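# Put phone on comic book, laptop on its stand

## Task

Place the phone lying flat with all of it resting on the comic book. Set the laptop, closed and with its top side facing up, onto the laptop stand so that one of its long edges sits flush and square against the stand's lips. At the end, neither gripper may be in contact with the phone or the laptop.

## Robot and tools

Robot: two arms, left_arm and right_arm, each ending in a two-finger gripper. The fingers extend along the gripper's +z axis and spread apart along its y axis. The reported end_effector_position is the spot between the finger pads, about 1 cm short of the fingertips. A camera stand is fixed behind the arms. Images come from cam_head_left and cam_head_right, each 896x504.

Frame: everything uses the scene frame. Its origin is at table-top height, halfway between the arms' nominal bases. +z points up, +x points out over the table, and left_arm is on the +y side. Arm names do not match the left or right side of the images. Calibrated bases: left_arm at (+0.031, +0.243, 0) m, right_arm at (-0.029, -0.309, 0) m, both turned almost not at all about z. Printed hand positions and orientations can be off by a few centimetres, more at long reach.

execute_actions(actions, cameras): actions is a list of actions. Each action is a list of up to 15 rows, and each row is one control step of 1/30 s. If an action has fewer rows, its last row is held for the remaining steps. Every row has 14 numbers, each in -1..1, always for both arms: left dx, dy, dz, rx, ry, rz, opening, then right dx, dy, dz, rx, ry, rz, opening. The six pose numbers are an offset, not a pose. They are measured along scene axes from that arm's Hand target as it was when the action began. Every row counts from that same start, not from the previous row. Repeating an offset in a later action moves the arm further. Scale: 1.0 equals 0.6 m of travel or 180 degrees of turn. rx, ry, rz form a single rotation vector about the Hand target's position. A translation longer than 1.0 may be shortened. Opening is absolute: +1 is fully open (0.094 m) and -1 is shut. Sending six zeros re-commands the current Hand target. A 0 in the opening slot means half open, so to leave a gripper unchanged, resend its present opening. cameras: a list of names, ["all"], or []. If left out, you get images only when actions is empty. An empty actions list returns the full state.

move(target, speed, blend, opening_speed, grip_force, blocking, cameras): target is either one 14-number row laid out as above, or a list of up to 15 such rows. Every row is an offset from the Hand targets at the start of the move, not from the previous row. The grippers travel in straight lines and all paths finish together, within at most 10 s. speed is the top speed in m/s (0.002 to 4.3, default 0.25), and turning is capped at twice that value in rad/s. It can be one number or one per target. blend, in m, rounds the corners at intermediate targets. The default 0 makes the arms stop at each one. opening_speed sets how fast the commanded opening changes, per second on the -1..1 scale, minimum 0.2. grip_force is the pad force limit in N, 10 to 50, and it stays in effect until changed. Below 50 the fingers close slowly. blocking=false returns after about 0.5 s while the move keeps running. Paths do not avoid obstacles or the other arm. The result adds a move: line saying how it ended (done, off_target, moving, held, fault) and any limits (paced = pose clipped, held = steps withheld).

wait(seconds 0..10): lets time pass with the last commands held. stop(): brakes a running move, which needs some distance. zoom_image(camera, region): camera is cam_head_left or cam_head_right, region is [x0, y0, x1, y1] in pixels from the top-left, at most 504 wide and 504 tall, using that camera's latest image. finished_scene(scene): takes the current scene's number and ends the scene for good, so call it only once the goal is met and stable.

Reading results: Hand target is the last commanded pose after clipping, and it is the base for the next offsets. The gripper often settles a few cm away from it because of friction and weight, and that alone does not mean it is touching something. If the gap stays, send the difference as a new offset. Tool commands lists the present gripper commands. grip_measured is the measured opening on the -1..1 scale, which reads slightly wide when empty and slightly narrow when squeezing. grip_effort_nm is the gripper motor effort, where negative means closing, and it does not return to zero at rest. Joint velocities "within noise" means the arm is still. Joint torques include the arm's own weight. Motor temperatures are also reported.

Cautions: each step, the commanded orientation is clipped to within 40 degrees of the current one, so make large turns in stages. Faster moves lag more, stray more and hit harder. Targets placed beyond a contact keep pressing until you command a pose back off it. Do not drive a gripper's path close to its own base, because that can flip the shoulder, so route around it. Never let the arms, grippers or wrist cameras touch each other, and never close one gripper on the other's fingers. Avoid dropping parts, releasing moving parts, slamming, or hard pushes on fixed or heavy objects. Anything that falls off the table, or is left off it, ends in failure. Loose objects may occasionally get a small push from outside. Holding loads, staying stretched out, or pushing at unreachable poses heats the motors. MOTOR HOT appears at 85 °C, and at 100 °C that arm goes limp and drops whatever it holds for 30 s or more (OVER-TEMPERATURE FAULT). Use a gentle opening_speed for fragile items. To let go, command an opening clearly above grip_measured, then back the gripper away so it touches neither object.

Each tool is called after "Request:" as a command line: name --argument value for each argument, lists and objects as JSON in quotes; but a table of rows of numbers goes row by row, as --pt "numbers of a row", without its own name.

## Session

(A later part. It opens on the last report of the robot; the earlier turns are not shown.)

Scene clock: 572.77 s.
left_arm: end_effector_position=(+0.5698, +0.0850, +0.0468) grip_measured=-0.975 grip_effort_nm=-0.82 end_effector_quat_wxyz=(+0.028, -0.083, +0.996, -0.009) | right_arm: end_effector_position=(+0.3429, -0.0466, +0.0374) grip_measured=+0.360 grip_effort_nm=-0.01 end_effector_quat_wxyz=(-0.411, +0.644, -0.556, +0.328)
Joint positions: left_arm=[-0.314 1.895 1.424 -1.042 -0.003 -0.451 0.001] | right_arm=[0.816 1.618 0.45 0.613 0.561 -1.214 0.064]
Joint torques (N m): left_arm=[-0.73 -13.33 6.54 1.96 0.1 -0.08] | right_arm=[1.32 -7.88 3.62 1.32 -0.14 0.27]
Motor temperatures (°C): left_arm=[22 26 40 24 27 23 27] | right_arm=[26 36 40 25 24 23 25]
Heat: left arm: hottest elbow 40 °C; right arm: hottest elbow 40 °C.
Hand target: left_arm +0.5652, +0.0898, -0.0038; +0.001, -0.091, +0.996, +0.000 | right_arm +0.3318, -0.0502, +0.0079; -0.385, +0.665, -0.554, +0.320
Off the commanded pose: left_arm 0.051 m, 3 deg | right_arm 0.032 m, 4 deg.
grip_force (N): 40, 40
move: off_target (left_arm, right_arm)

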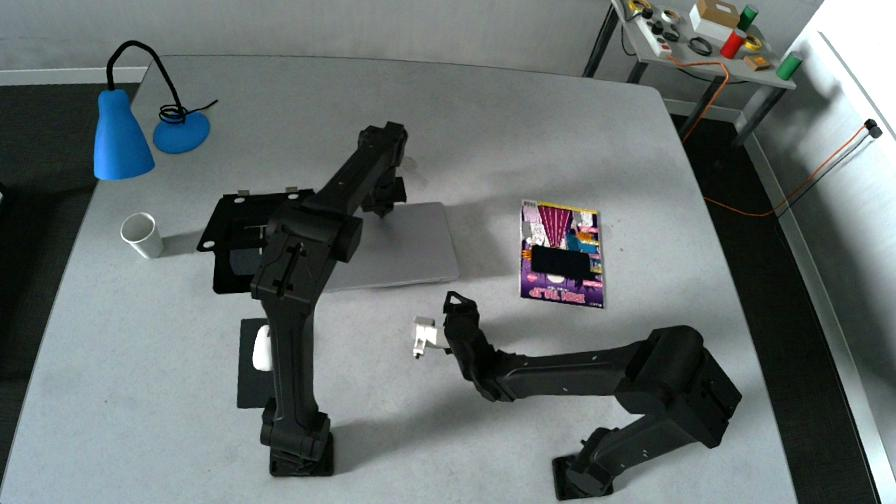

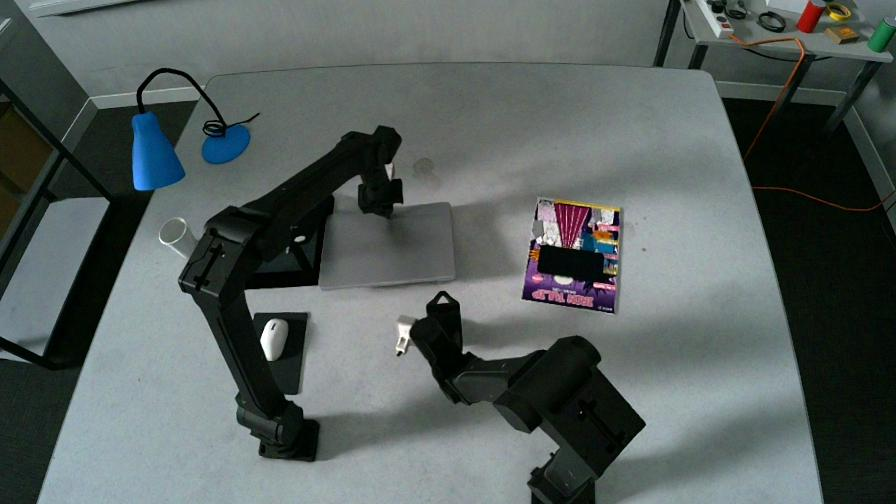

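Request:
zoom_image --camera "cam_head_right" --region '[310, 260, 390, 300]'

Request:
zoom_image --camera "cam_head_right" --region '[390, 250, 470, 300]'

Request:
zoom_image --camera "cam_head_left" --region '[390, 250, 470, 300]'

Scaled by 6.300.

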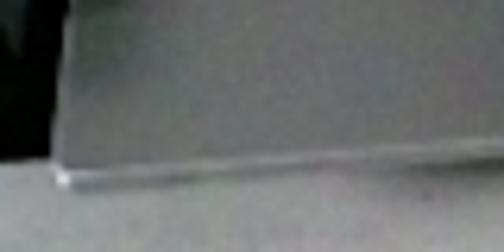

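Scaled by 6.300.

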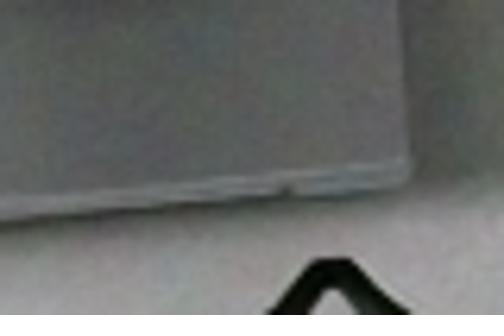

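Scaled by 6.300.

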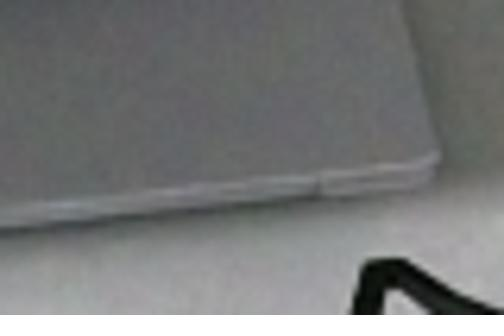

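Request:
move --target '[0, 0, 0, 0, 0, 0, -1, 0.158, 0.029, 0, 0, 0, 0, 0.36]' --speed 0.1 --cameras '["all"]'

Request:
zoom_image --camera "cam_head_right" --region '[310, 180, 470, 310]'

Request:
zoom_image --camera "cam_head_left" --region '[330, 180, 490, 310]'

Scene clock: 590.33 s.
left_arm: end_effector_position=(+0.5698, +0.0850, +0.0468) grip_measured=-0.975 grip_effort_nm=-0.82 end_effector_quat_wxyz=(+0.028, -0.083, +0.996, -0.009) | right_arm: end_effector_position=(+0.4214, -0.0270, +0.0387) grip_measured=+0.360 grip_effort_nm=-0.01 end_effector_quat_wxyz=(-0.418, +0.648, -0.549, +0.323)
Joint positions: left_arm=[-0.314 1.895 1.424 -1.042 -0.003 -0.451 0.001] | right_arm=[0.694 1.737 0.634 0.593 0.435 -1.295 0.064]
Joint torques (N m): left_arm=[-0.5 -12.57 6.46 2.09 0.08 -0.09] | right_arm=[-0.62 -10.29 6.65 0.46 -0.07 0.21]
Heat: left arm: hottest elbow 40 °C; right arm: hottest elbow 39 °C.
Hand target: left_arm +0.5652, +0.0898, -0.0038; +0.001, -0.091, +0.996, +0.000 | right_arm +0.4266, -0.0328, +0.0079; -0.385, +0.665, -0.554, +0.320
Off the commanded pose: left_arm 0.051 m, 3 deg | right_arm 0.032 m, 4 deg.
grip_force (N): 40, 40
move: off_target (left_arm, right_arm)

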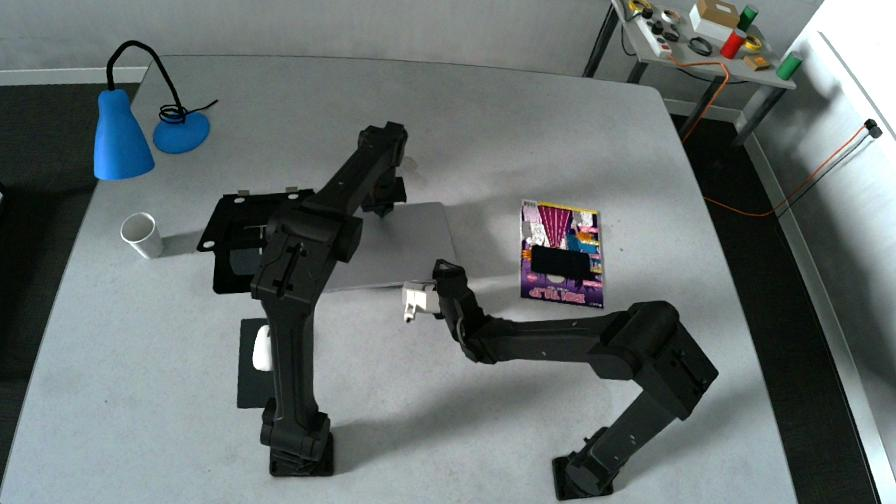

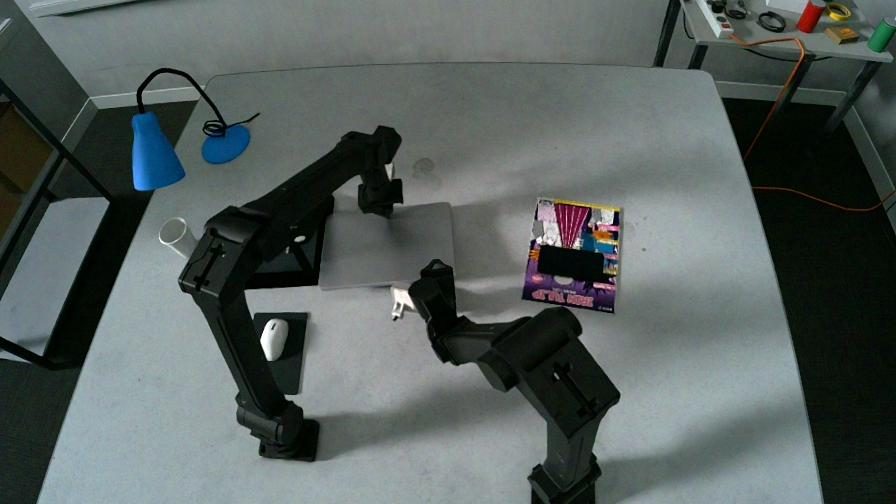

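Scaled by 3.150.

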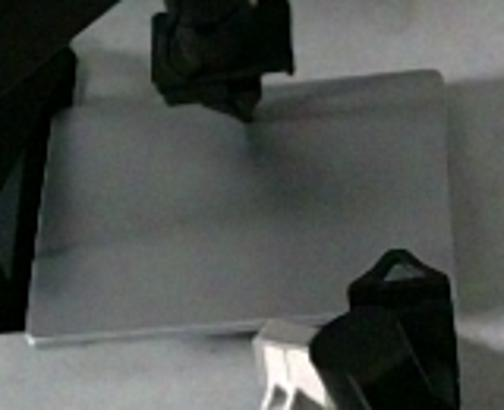

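Scaled by 3.150.

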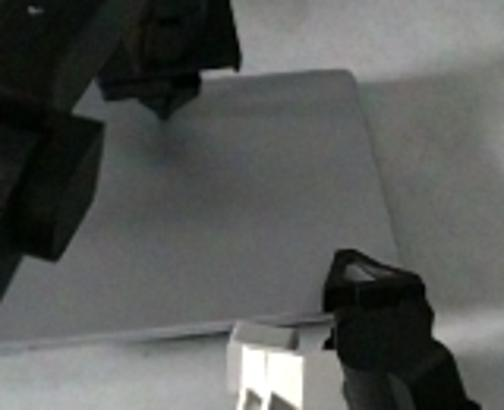

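Request:
move --pt "0 0 0.03 0 0 0 -1 0.03 0.0055 0 0 0 0 0.36" --pt "0 0 0.06 0 0 0 -1 0.03 0.0055 0.14 0.0091 -0.0492 0 0.36" --speed '[0.08, 0.08]' --cameras '["all"]'

Request:
zoom_image --camera "cam_head_right" --region '[310, 180, 470, 310]'

Request:
zoom_image --camera "cam_head_left" --region '[330, 180, 490, 310]'

Scene clock: 600.37 s.
left_arm: end_effector_position=(+0.5658, +0.0858, +0.0474) grip_measured=-0.975 grip_effort_nm=-0.82 end_effector_quat_wxyz=(+0.020, -0.084, +0.996, -0.007) | right_arm: end_effector_position=(+0.4437, -0.0267, +0.0765) grip_measured=+0.360 grip_effort_nm=-0.01 end_effector_quat_wxyz=(-0.428, +0.640, -0.531, +0.355)
Joint positions: left_arm=[-0.314 1.894 1.424 -1.058 -0.001 -0.452 0.001] | right_arm=[0.673 1.689 0.677 0.573 0.453 -1.368 0.064]
Joint torques (N m): left_arm=[-1.26 -16.09 10.33 -0.31 -0.03 -0.07] | right_arm=[0.32 -18.2 5.53 1.66 0.29 0.09]
Heat: left arm: hottest elbow 40 °C; right arm: hottest elbow 39 °C.
Hand target: left_arm +0.5652, +0.0898, +0.0322; +0.001, -0.091, +0.996, +0.000 | right_arm +0.4447, -0.0295, +0.0920; -0.436, +0.633, -0.527, +0.363
Off the commanded pose: left_arm 0.016 m, 3 deg | right_arm 0.016 m, 2 deg.
grip_force (N): 40, 40
move: off_target (left_arm, right_arm)

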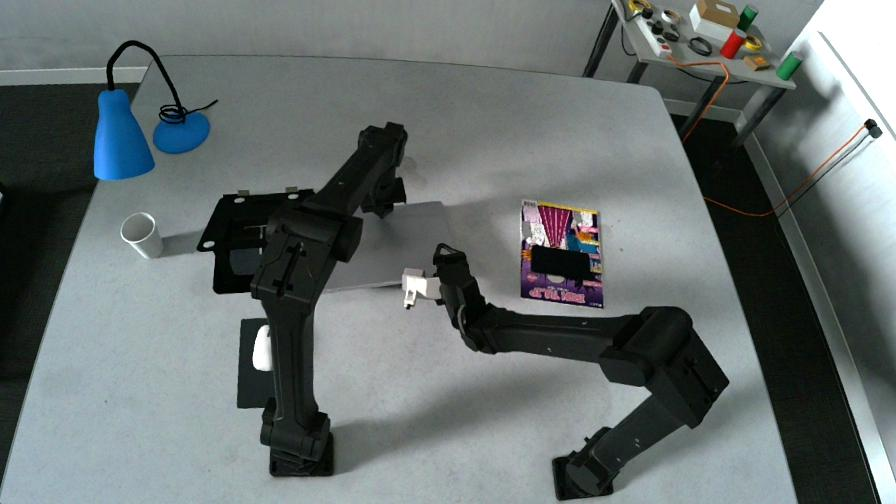

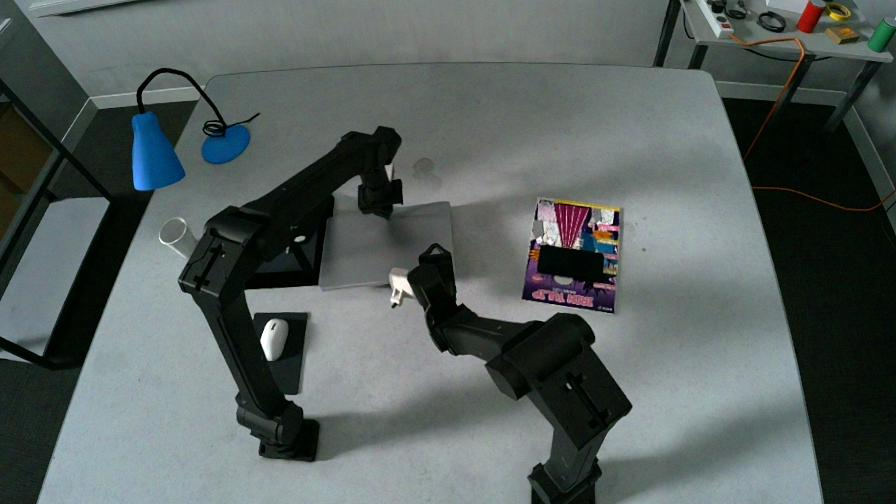

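Scaled by 3.150.

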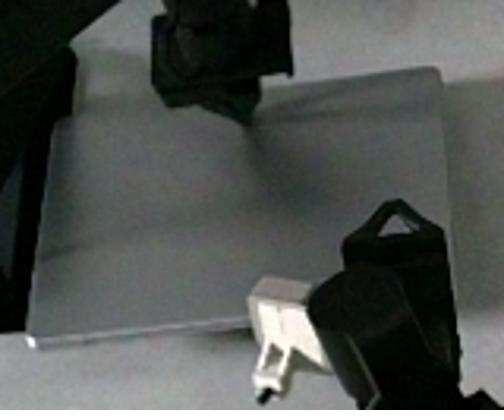

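Scaled by 3.150.

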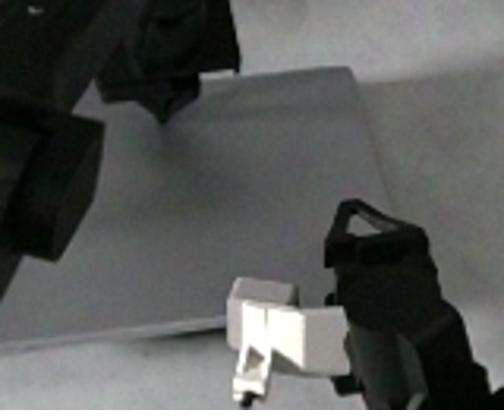

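Request:
zoom_image --camera "cam_head_left" --region '[395, 235, 485, 315]'

Request:
zoom_image --camera "cam_head_right" --region '[380, 235, 470, 315]'

Scaled by 5.600.

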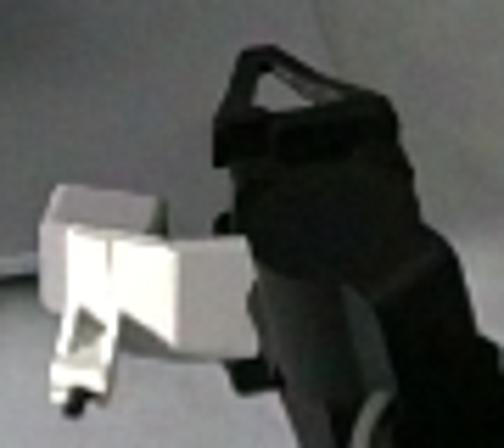

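Scaled by 5.600.

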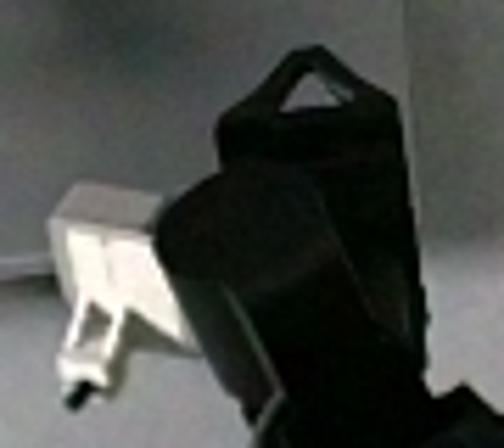

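Request:
move --target '[0, 0, 0.08, 0, 0, 0, -1, 0, 0, 0.08, 0, 0, 0, 0.36]' --speed 0.1 --cameras '["all"]'

Request:
zoom_image --camera "cam_head_right" --region '[310, 180, 470, 310]'

Request:
zoom_image --camera "cam_head_left" --region '[330, 180, 490, 310]'

Scene clock: 640.57 s.
left_arm: end_effector_position=(+0.5412, +0.0929, +0.0502) grip_measured=-0.975 grip_effort_nm=-0.82 end_effector_quat_wxyz=(-0.030, -0.084, +0.996, +0.012) | right_arm: end_effector_position=(+0.4337, -0.0339, +0.0988) grip_measured=+0.360 grip_effort_nm=-0.02 end_effector_quat_wxyz=(-0.405, +0.657, -0.532, +0.349)
Joint positions: left_arm=[-0.314 1.894 1.432 -1.174 -0.001 -0.452 0.001] | right_arm=[0.673 1.58 0.677 0.408 0.449 -1.372 0.064]
Joint torques (N m): left_arm=[-1.03 -20.6 14.42 -0.16 -0.04 -0.07] | right_arm=[0.32 -18.96 8.76 1.76 0.49 0.14]
Heat: left arm: hottest elbow 42 °C; right arm: hottest elbow 40 °C.
Hand target: left_arm +0.5653, +0.0897, +0.0803; +0.001, -0.091, +0.996, +0.000 | right_arm +0.4447, -0.0295, +0.1401; -0.436, +0.633, -0.527, +0.363
Off the commanded pose: left_arm 0.039 m, 4 deg | right_arm 0.043 m, 5 deg.
grip_force (N): 40, 40
move: off_target (left_arm, right_arm)

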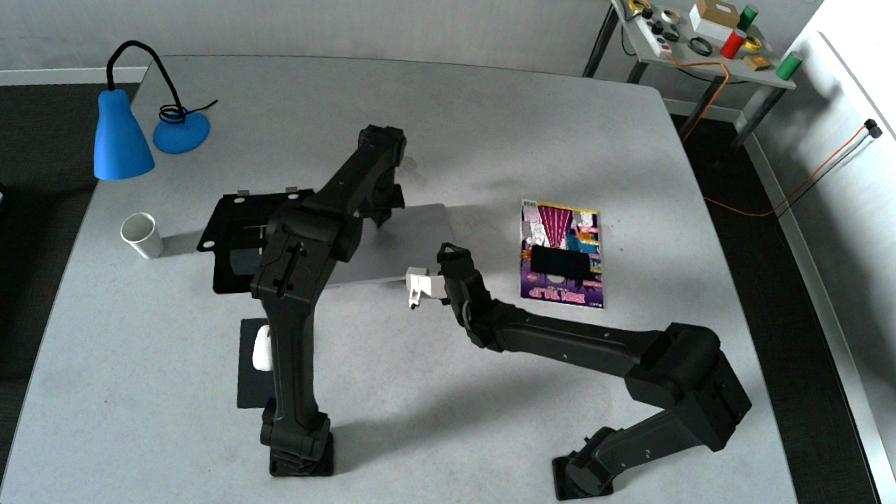

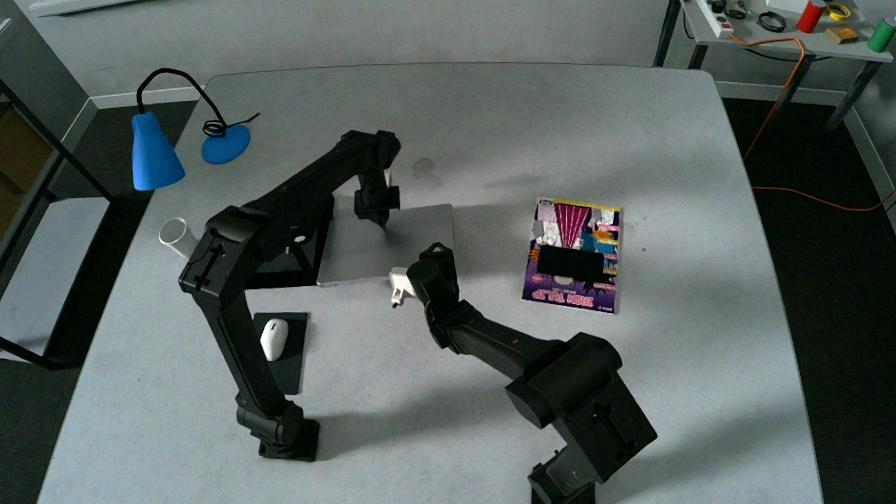

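Scaled by 3.150.

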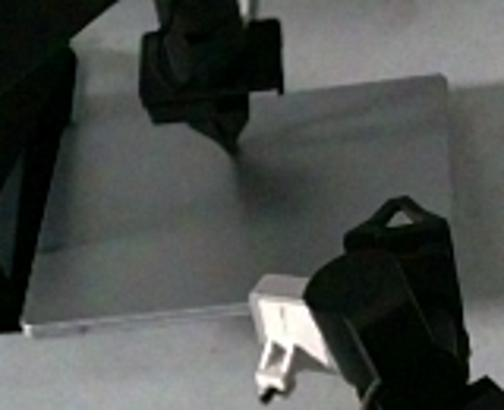

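Scaled by 3.150.

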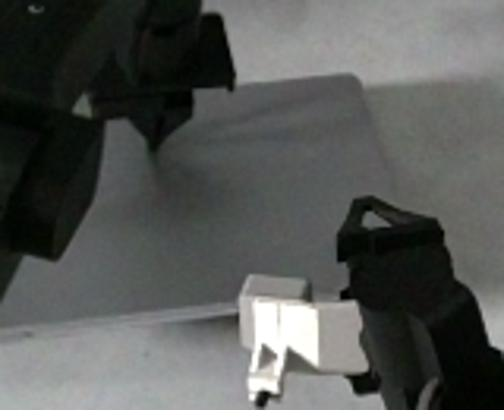

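Request:
move --pt "0 0 0.12 0 0 0 -1 0 0 0.0 0 0 0 0.0" --pt "-0.25 0.10 0.20 0.1 -0.07 -0.15 0.36 0 0 0.0 0 0 0 -0.85" --speed '[0.2, 0.3]' --blend '[0.03, 0]' --opening_speed 0.6 --cameras '["all"]'

Request:
zoom_image --camera "cam_head_right" --region '[300, 180, 500, 320]'

Request:
zoom_image --camera "cam_head_left" --region '[300, 180, 500, 320]'

Scene clock: 657.47 s.
left_arm: end_effector_position=(+0.4164, +0.1546, +0.1984) grip_measured=+0.357 grip_effort_nm=0.13 end_effector_quat_wxyz=(+0.113, +0.135, +0.974, +0.145) | right_arm: end_effector_position=(+0.4330, -0.0354, +0.0967) grip_measured=-0.633 grip_effort_nm=-0.85 end_effector_quat_wxyz=(-0.400, +0.657, -0.535, +0.349)
Joint positions: left_arm=[-0.397 1.284 1.075 -1.201 -0.334 -0.066 0.064] | right_arm=[0.673 1.58 0.677 0.397 0.453 -1.367 0.017]
Joint torques (N m): left_arm=[-2.02 -12.34 9.31 1.13 -0.33 0.02] | right_arm=[0.32 -18.9 8.46 2.14 0.32 0.1]
Heat: left arm: hottest elbow 43 °C; right arm: hottest elbow 42 °C.
Hand target: left_arm +0.4152, +0.1499, +0.2002; +0.122, +0.144, +0.971, +0.144 | right_arm +0.4447, -0.0295, +0.1400; -0.436, +0.633, -0.527, +0.363
Off the commanded pose: left_arm 0.005 m, 2 deg | right_arm 0.045 m, 5 deg.
grip_force (N): 40, 40
move: off_target (right_arm); blend cut to 0 m at target 1; target 2's new opening was sent with right_arm's hand 0.045 m and 5 deg from that target

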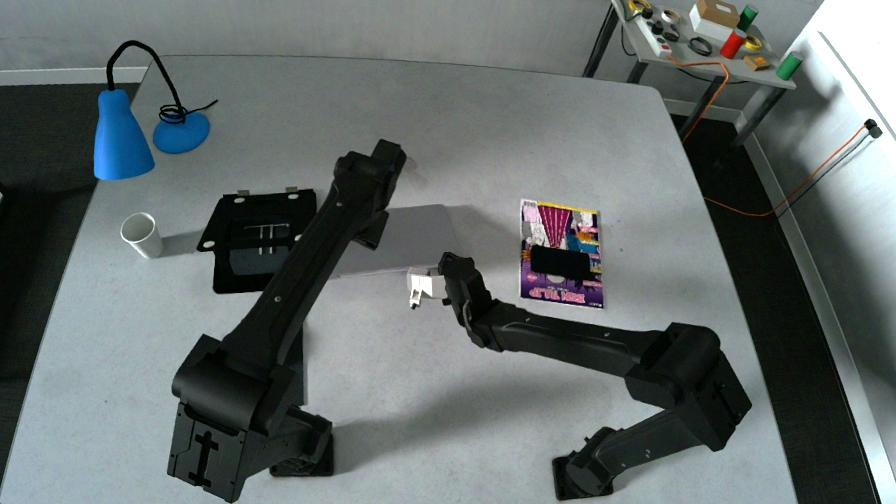

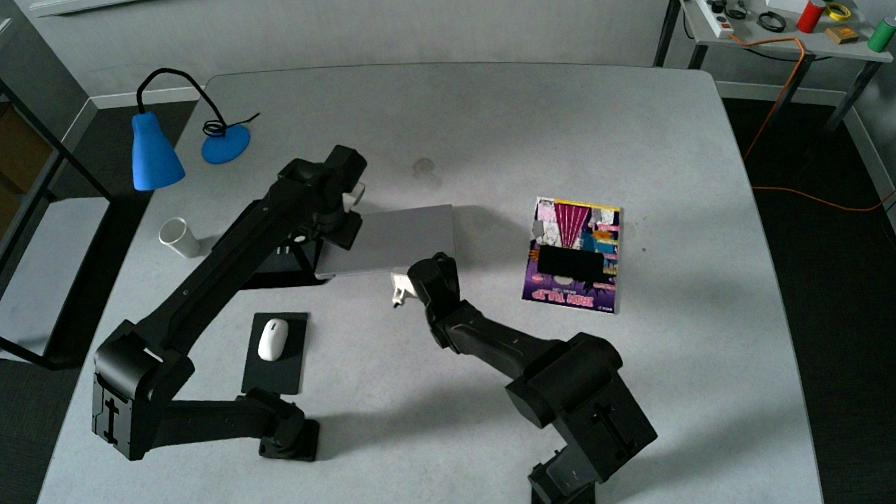

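Scaled by 2.520.

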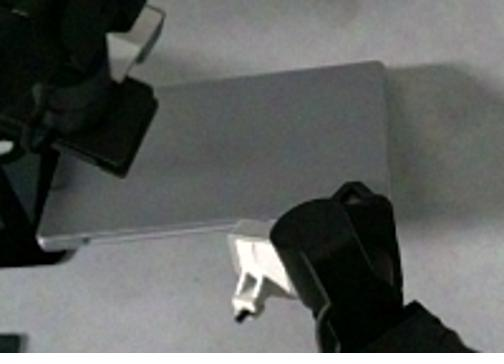

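Scaled by 2.520.

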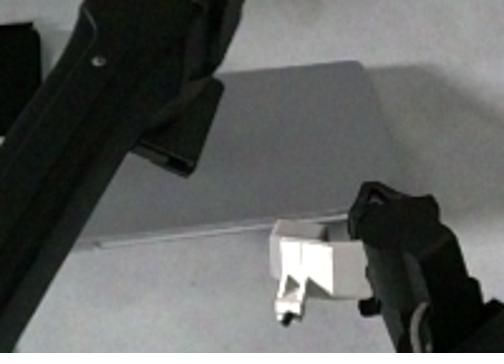

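Request:
move --pt "-0.1753 0.025 -0.017 0.2156 -0.1599 -0.3012 0.36 0 0 0 0 0 0 -0.85" --pt "-0.12 0.0367 -0.155 0.2156 -0.1599 -0.3012 0.36 0 0 0 0 0 0 -0.85" --speed '[0.35, 0.2]' --blend '[0.02, 0]' --cameras '["all"]'

Request:
zoom_image --camera "cam_head_right" --region '[290, 190, 470, 320]'

Request:
zoom_image --camera "cam_head_left" --region '[290, 190, 470, 320]'

Scene clock: 688.03 s.
left_arm: end_effector_position=(+0.3437, +0.1667, +0.1124) grip_measured=+0.358 grip_effort_nm=0.13 end_effector_quat_wxyz=(+0.349, +0.551, +0.644, +0.400) | right_arm: end_effector_position=(+0.4330, -0.0354, +0.0967) grip_measured=-0.633 grip_effort_nm=-0.85 end_effector_quat_wxyz=(-0.400, +0.657, -0.535, +0.349)
Joint positions: left_arm=[-0.584 0.835 0.193 0.077 -0.619 1.208 0.064] | right_arm=[0.673 1.58 0.677 0.397 0.453 -1.367 0.017]
Joint torques (N m): left_arm=[-1.2 -2.26 8.4 2.32 -0.13 0.01] | right_arm=[0.32 -18.9 8.47 2.13 0.32 0.1]
Heat: left arm: hottest elbow 41 °C; right arm: hottest elbow 44 °C.
Hand target: left_arm +0.3434, +0.1719, +0.1072; +0.345, +0.550, +0.645, +0.403 | right_arm +0.4447, -0.0295, +0.1400; -0.436, +0.633, -0.527, +0.363
Off the commanded pose: left_arm 0.007 m, 1 deg | right_arm 0.045 m, 5 deg.
grip_force (N): 40, 40
move: off_target (right_arm)

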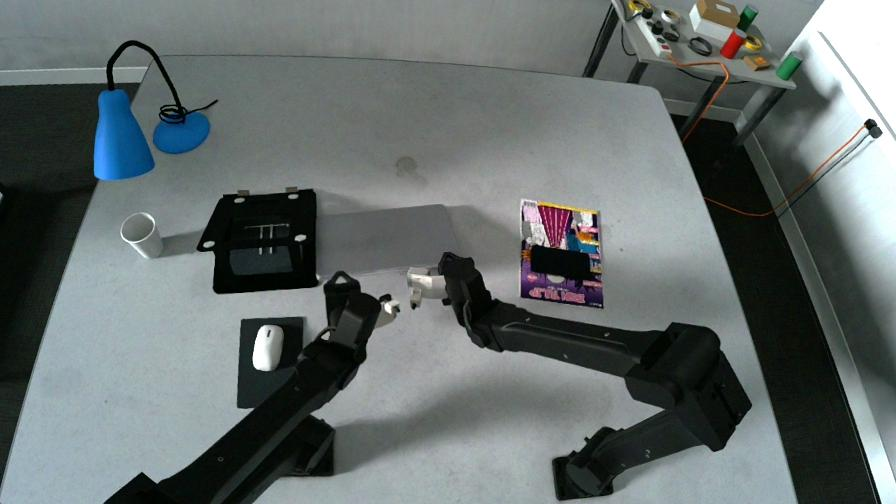

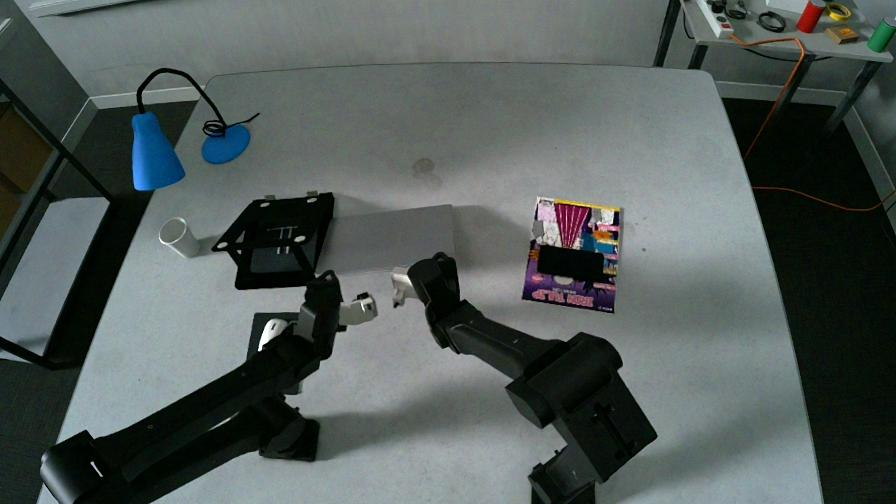

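Scaled by 2.800.

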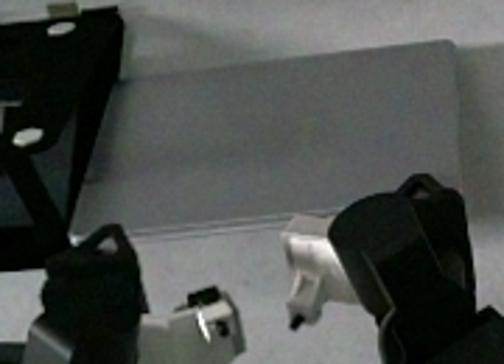

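Scaled by 2.800.

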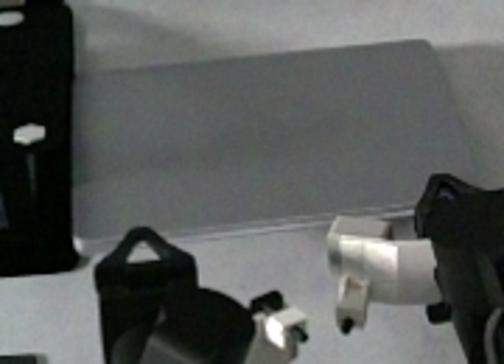

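Request:
move --pt "0 0.0283 -0.045 0.0043 -0.0274 0 0.36 0 0 0 0 0 0 -0.85" --pt "0.115 0.0458 -0.0817 0.0043 -0.0274 0 0.36 0 0 0 0 0 0 -0.85" --speed '[0.15, 0.1]' --cameras '["all"]'

Request:
zoom_image --camera "cam_head_right" --region '[290, 190, 470, 320]'

Request:
zoom_image --camera "cam_head_left" --region '[290, 190, 470, 320]'

Scene clock: 706.10 s.
left_arm: end_effector_position=(+0.3828, +0.2029, +0.0392) grip_measured=+0.358 grip_effort_nm=0.13 end_effector_quat_wxyz=(+0.345, +0.553, +0.635, +0.415) | right_arm: end_effector_position=(+0.4329, -0.0353, +0.0967) grip_measured=-0.640 grip_effort_nm=-0.85 end_effector_quat_wxyz=(-0.403, +0.653, -0.540, +0.345)
Joint positions: left_arm=[-0.346 1.443 0.136 0.829 -0.431 1.38 0.064] | right_arm=[0.673 1.58 0.677 0.397 0.453 -1.35 0.017]
Joint torques (N m): left_arm=[0.21 -6.77 9.58 2.7 0.01 0.04] | right_arm=[0.26 -18.84 8.51 2.11 0.38 -0.05]
Heat: left arm: hottest elbow 41 °C; right arm: hottest elbow 44 °C.
Hand target: left_arm +0.4123, +0.1994, +0.0582; +0.368, +0.535, +0.627, +0.431 | right_arm +0.4447, -0.0295, +0.1400; -0.436, +0.633, -0.528, +0.363
Off the commanded pose: left_arm 0.035 m, 4 deg | right_arm 0.045 m, 5 deg.
grip_force (N): 40, 40
move: off_target (left_arm, right_arm)

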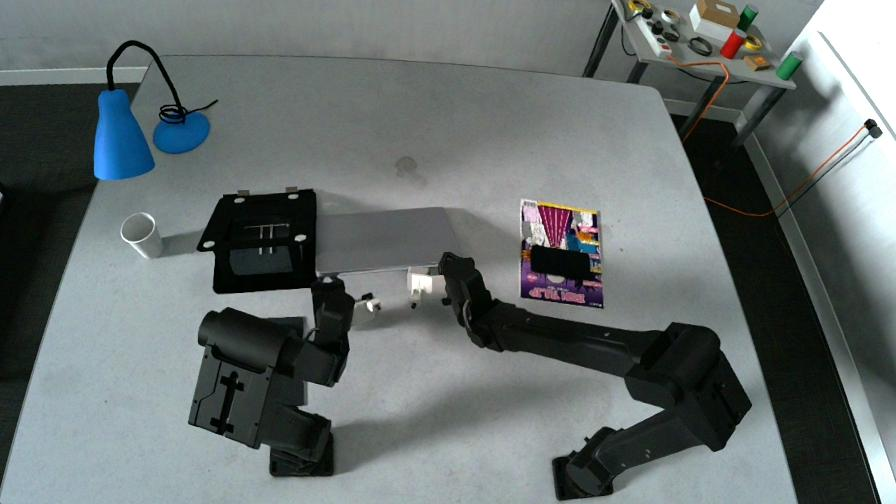

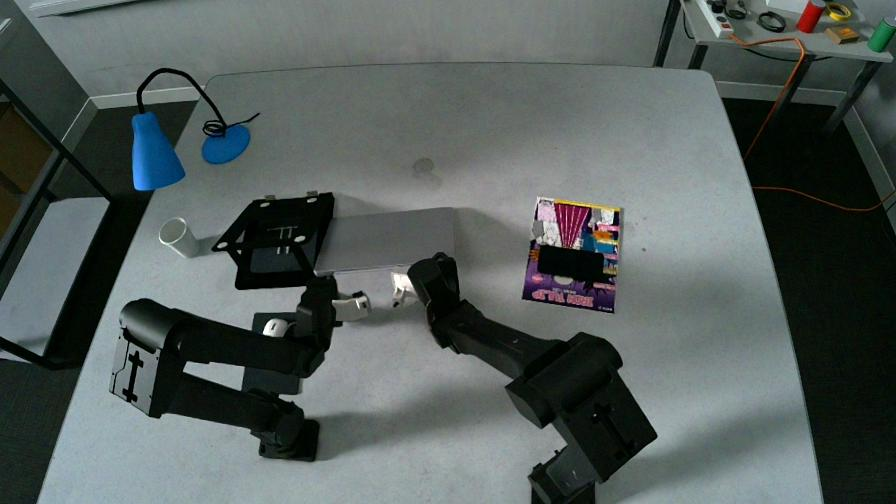

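Scaled by 2.800.

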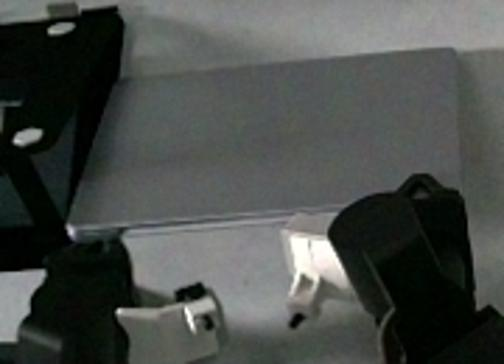

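Scaled by 2.800.

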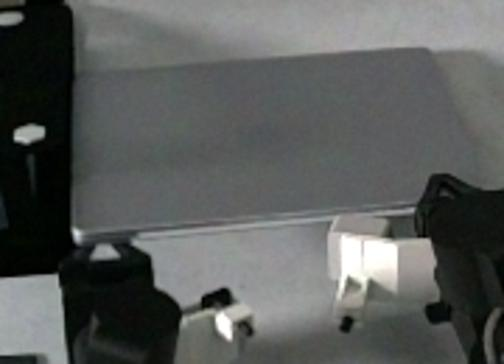

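Request:
move --pt "-0.13 0 0.0 0 0 0 0.36 0 0 0 0 0 0 -0.85" --pt "-0.13 -0.03 0.05 0 0 0 0.36 0 0 0 0 0 0 -0.85" --speed 0.2 --cameras '["all"]'

Scene clock: 720.73 s.
left_arm: end_effector_position=(+0.3166, +0.1959, +0.0660) grip_measured=+0.358 grip_effort_nm=0.13 end_effector_quat_wxyz=(+0.342, +0.549, +0.630, +0.430) | right_arm: end_effector_position=(+0.4329, -0.0352, +0.0967) grip_measured=-0.640 grip_effort_nm=-0.85 end_effector_quat_wxyz=(-0.403, +0.654, -0.539, +0.346)
Joint positions: left_arm=[-0.558 0.952 0.019 0.415 -0.643 1.287 0.064] | right_arm=[0.673 1.58 0.677 0.397 0.452 -1.353 0.017]
Joint torques (N m): left_arm=[-2.26 -3.55 12.22 1.55 -0.29 -0.13] | right_arm=[0.32 -18.78 8.49 2.11 0.39 -0.03]
Motor temperatures (°C): left_arm=[22 27 41 24 26 23 27] | right_arm=[26 39 45 25 24 23 26]
Heat: left arm: hottest elbow 41 °C; right arm: hottest elbow 45 °C.
Hand target: left_arm +0.3343, +0.1813, +0.0882; +0.369, +0.535, +0.627, +0.431 | right_arm +0.4447, -0.0295, +0.1400; -0.436, +0.633, -0.528, +0.363
Off the commanded pose: left_arm 0.032 m, 3 deg | right_arm 0.045 m, 5 deg.
grip_force (N): 40, 40
move: off_target (left_arm, right_arm)

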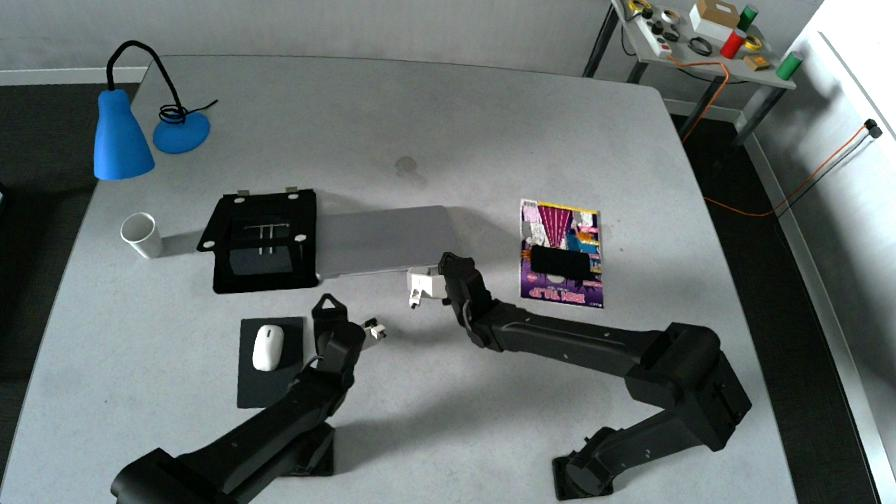

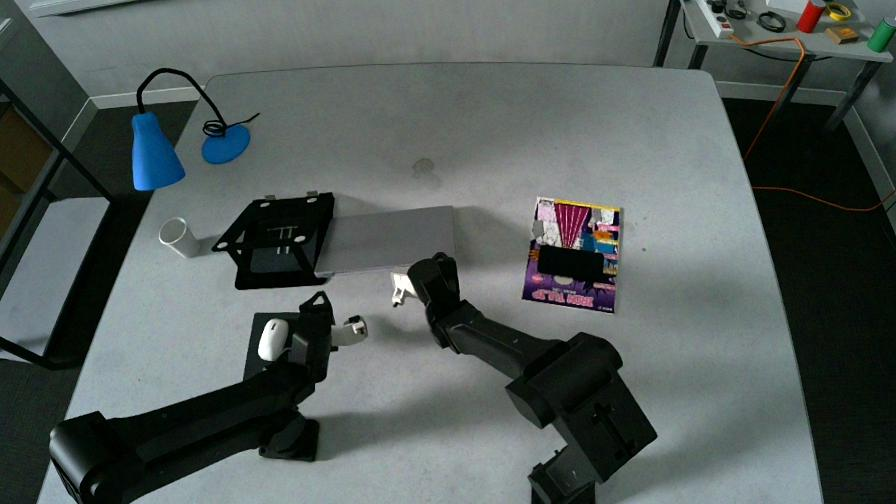

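Request:
zoom_image --camera "cam_head_left" --region '[290, 230, 490, 350]'

Request:
zoom_image --camera "cam_head_right" --region '[280, 230, 480, 350]'

Scaled by 2.520.

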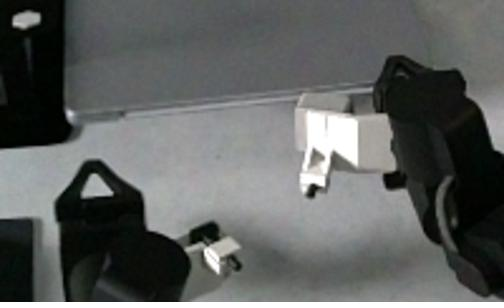

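Scaled by 2.520.

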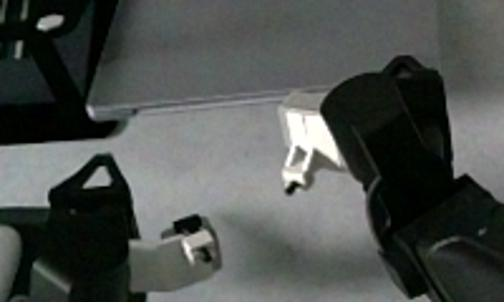

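Request:
move --pt "0.03 0 -0.035 0 0 0 0.18 0 0 0 0 0 0 -0.85" --pt "0.173 0 -0.035 0 0 0 0.18 0 0 0 0 0 0 -0.85" --speed 0.15 --cameras '["all"]'

Request:
zoom_image --camera "cam_head_left" --region '[290, 230, 410, 320]'

Request:
zoom_image --camera "cam_head_right" --region '[280, 230, 400, 320]'

Scene clock: 789.37 s.
left_arm: end_effector_position=(+0.3977, +0.1887, +0.0375) grip_measured=+0.181 grip_effort_nm=-0.05 end_effector_quat_wxyz=(+0.332, +0.562, +0.637, +0.410) | right_arm: end_effector_position=(+0.4331, -0.0357, +0.0968) grip_measured=-0.640 grip_effort_nm=-0.85 end_effector_quat_wxyz=(-0.404, +0.651, -0.543, +0.345)
Joint positions: left_arm=[-0.385 1.451 0.198 0.733 -0.465 1.362 0.056] | right_arm=[0.673 1.58 0.677 0.397 0.455 -1.344 0.017]
Joint torques (N m): left_arm=[0.09 -7.41 11.81 3.12 -0.02 0.08] | right_arm=[0.32 -18.78 8.5 2.1 0.31 -0.11]
Heat: left arm: hottest elbow 42 °C; right arm: hottest elbow 45 °C.
Hand target: left_arm +0.4381, +0.1812, +0.0671; +0.368, +0.535, +0.627, +0.431 | right_arm +0.4447, -0.0295, +0.1400; -0.436, +0.633, -0.527, +0.363
Off the commanded pose: left_arm 0.051 m, 6 deg | right_arm 0.045 m, 5 deg.
grip_force (N): 40, 40
move: off_target (left_arm, right_arm)

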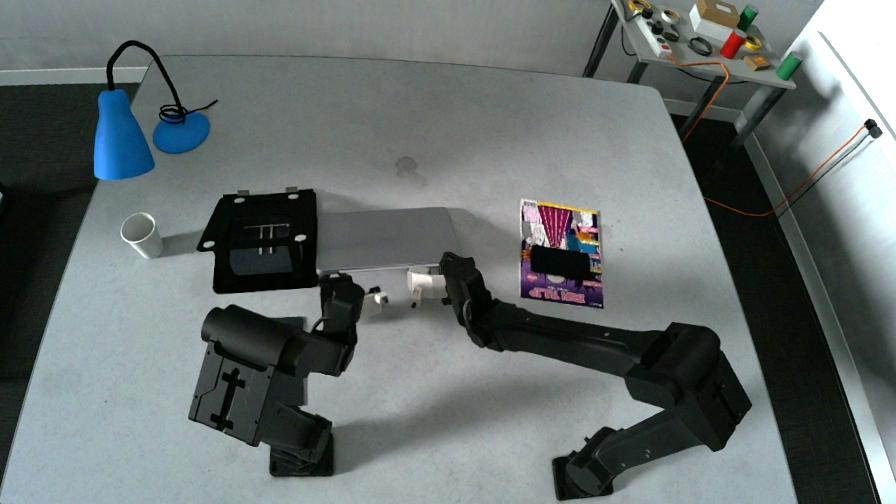

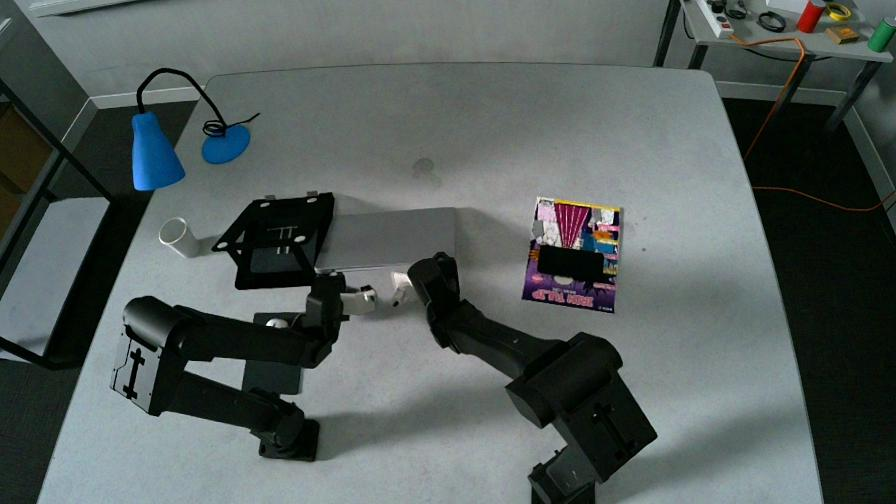

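Scaled by 4.200.

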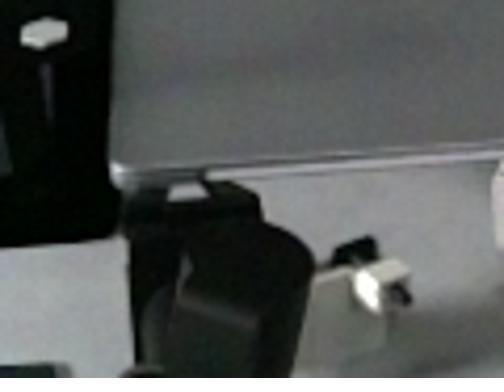

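Scaled by 4.200.

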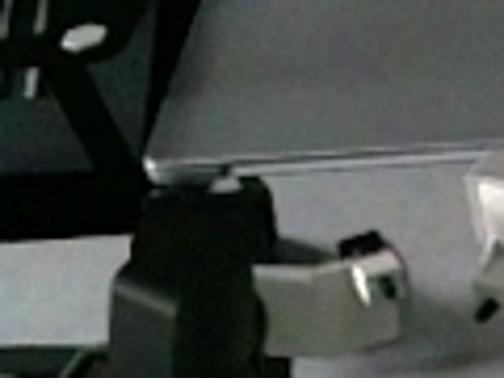

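Request:
move --pt "-0.15 0 0 0 0 0 0.18 0 0 0 0 0 0 -0.85" --pt "-0.15 0.008 0.065 0 0 0 0.18 0 0 0 0 0 0 -0.85" --pt "-0.01 0.008 0.065 0 0 0 0.18 0 0 0 0 0 0 -0.85" --speed 0.18 --blend '[0.01, 0.01, 0]' --cameras '["all"]'

Request:
zoom_image --camera "cam_head_left" --region '[290, 230, 410, 320]'

Request:
zoom_image --camera "cam_head_right" --region '[280, 230, 400, 320]'

Scene clock: 808.13 s.
left_arm: end_effector_position=(+0.4071, +0.1890, +0.0845) grip_measured=+0.181 grip_effort_nm=-0.05 end_effector_quat_wxyz=(+0.348, +0.552, +0.632, +0.418) | right_arm: end_effector_position=(+0.4331, -0.0358, +0.0968) grip_measured=-0.641 grip_effort_nm=-0.85 end_effector_quat_wxyz=(-0.404, +0.651, -0.542, +0.346)
Joint positions: left_arm=[-0.371 1.232 0.235 0.527 -0.453 1.374 0.056] | right_arm=[0.673 1.58 0.677 0.397 0.456 -1.345 0.017]
Joint torques (N m): left_arm=[0.15 -5.71 11.95 2.48 -0.04 0.06] | right_arm=[0.32 -18.84 8.53 2.13 0.3 -0.09]
Heat: left arm: hottest elbow 43 °C; right arm: hottest elbow 46 °C.
Hand target: left_arm +0.4321, +0.1861, +0.1061; +0.368, +0.535, +0.627, +0.431 | right_arm +0.4447, -0.0295, +0.1400; -0.436, +0.633, -0.527, +0.363
Off the commanded pose: left_arm 0.033 m, 3 deg | right_arm 0.045 m, 5 deg.
grip_force (N): 40, 40
move: off_target (left_arm, right_arm)

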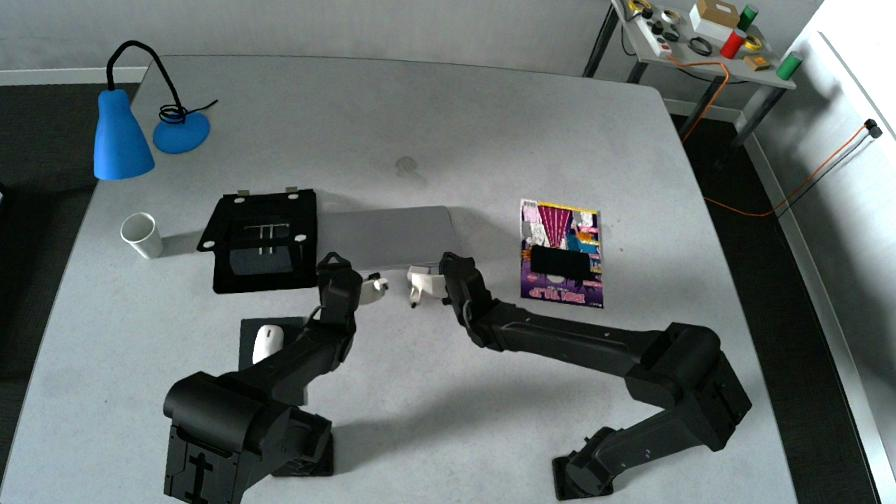

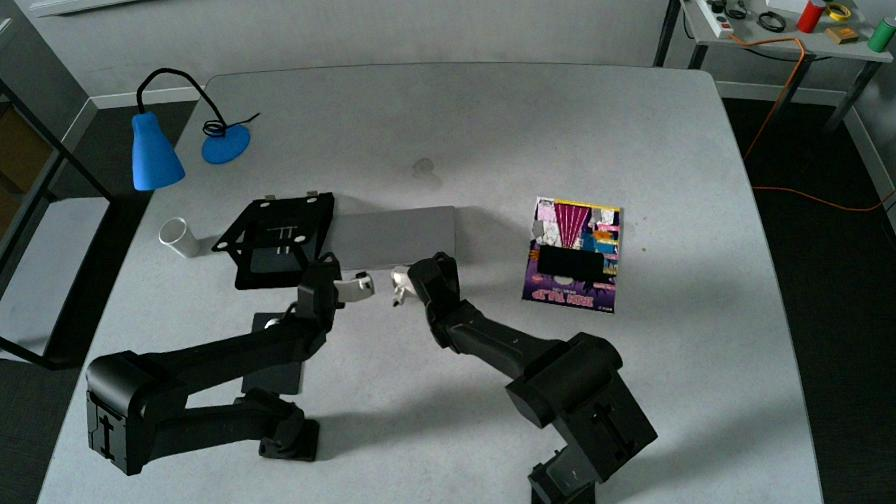

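Scaled by 4.200.

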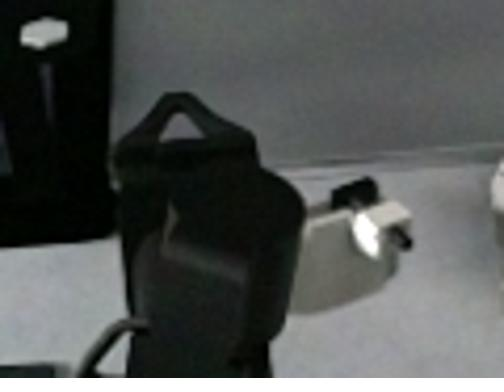

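Scaled by 4.200.

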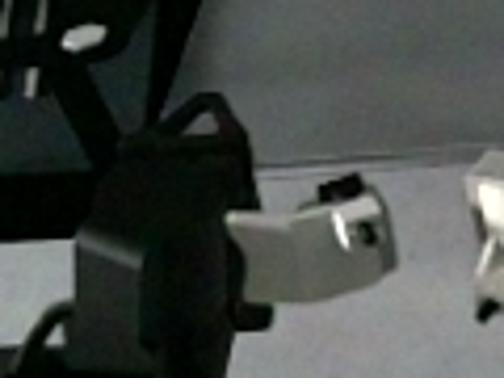

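Request:
move --target '[0.0, 0, -0.025, 0, 0, 0, 0.18, 0, 0, 0, 0, 0, 0, -0.85]' --speed 0.15 --cameras '[]'

Scene clock: 820.03 s.
left_arm: end_effector_position=(+0.4123, +0.1874, +0.0751) grip_measured=+0.181 grip_effort_nm=-0.05 end_effector_quat_wxyz=(+0.353, +0.549, +0.631, +0.420) | right_arm: end_effector_position=(+0.4331, -0.0358, +0.0968) grip_measured=-0.641 grip_effort_nm=-0.86 end_effector_quat_wxyz=(-0.404, +0.651, -0.542, +0.346)
Joint positions: left_arm=[-0.37 1.312 0.235 0.617 -0.452 1.375 0.056] | right_arm=[0.673 1.58 0.677 0.397 0.456 -1.345 0.017]
Joint torques (N m): left_arm=[-0.38 -6.42 10.03 2.37 -0.05 0.04] | right_arm=[0.32 -18.9 8.49 2.1 0.29 -0.09]
Heat: left arm: hottest elbow 43 °C; right arm: hottest elbow 46 °C.
Hand target: left_arm +0.4321, +0.1862, +0.0911; +0.368, +0.535, +0.627, +0.431 | right_arm +0.4447, -0.0295, +0.1400; -0.436, +0.633, -0.527, +0.363
Off the commanded pose: left_arm 0.026 m, 3 deg | right_arm 0.045 m, 5 deg.
grip_force (N): 40, 40
move: off_target (left_arm, right_arm)
No camera images: "cameras" was empty.


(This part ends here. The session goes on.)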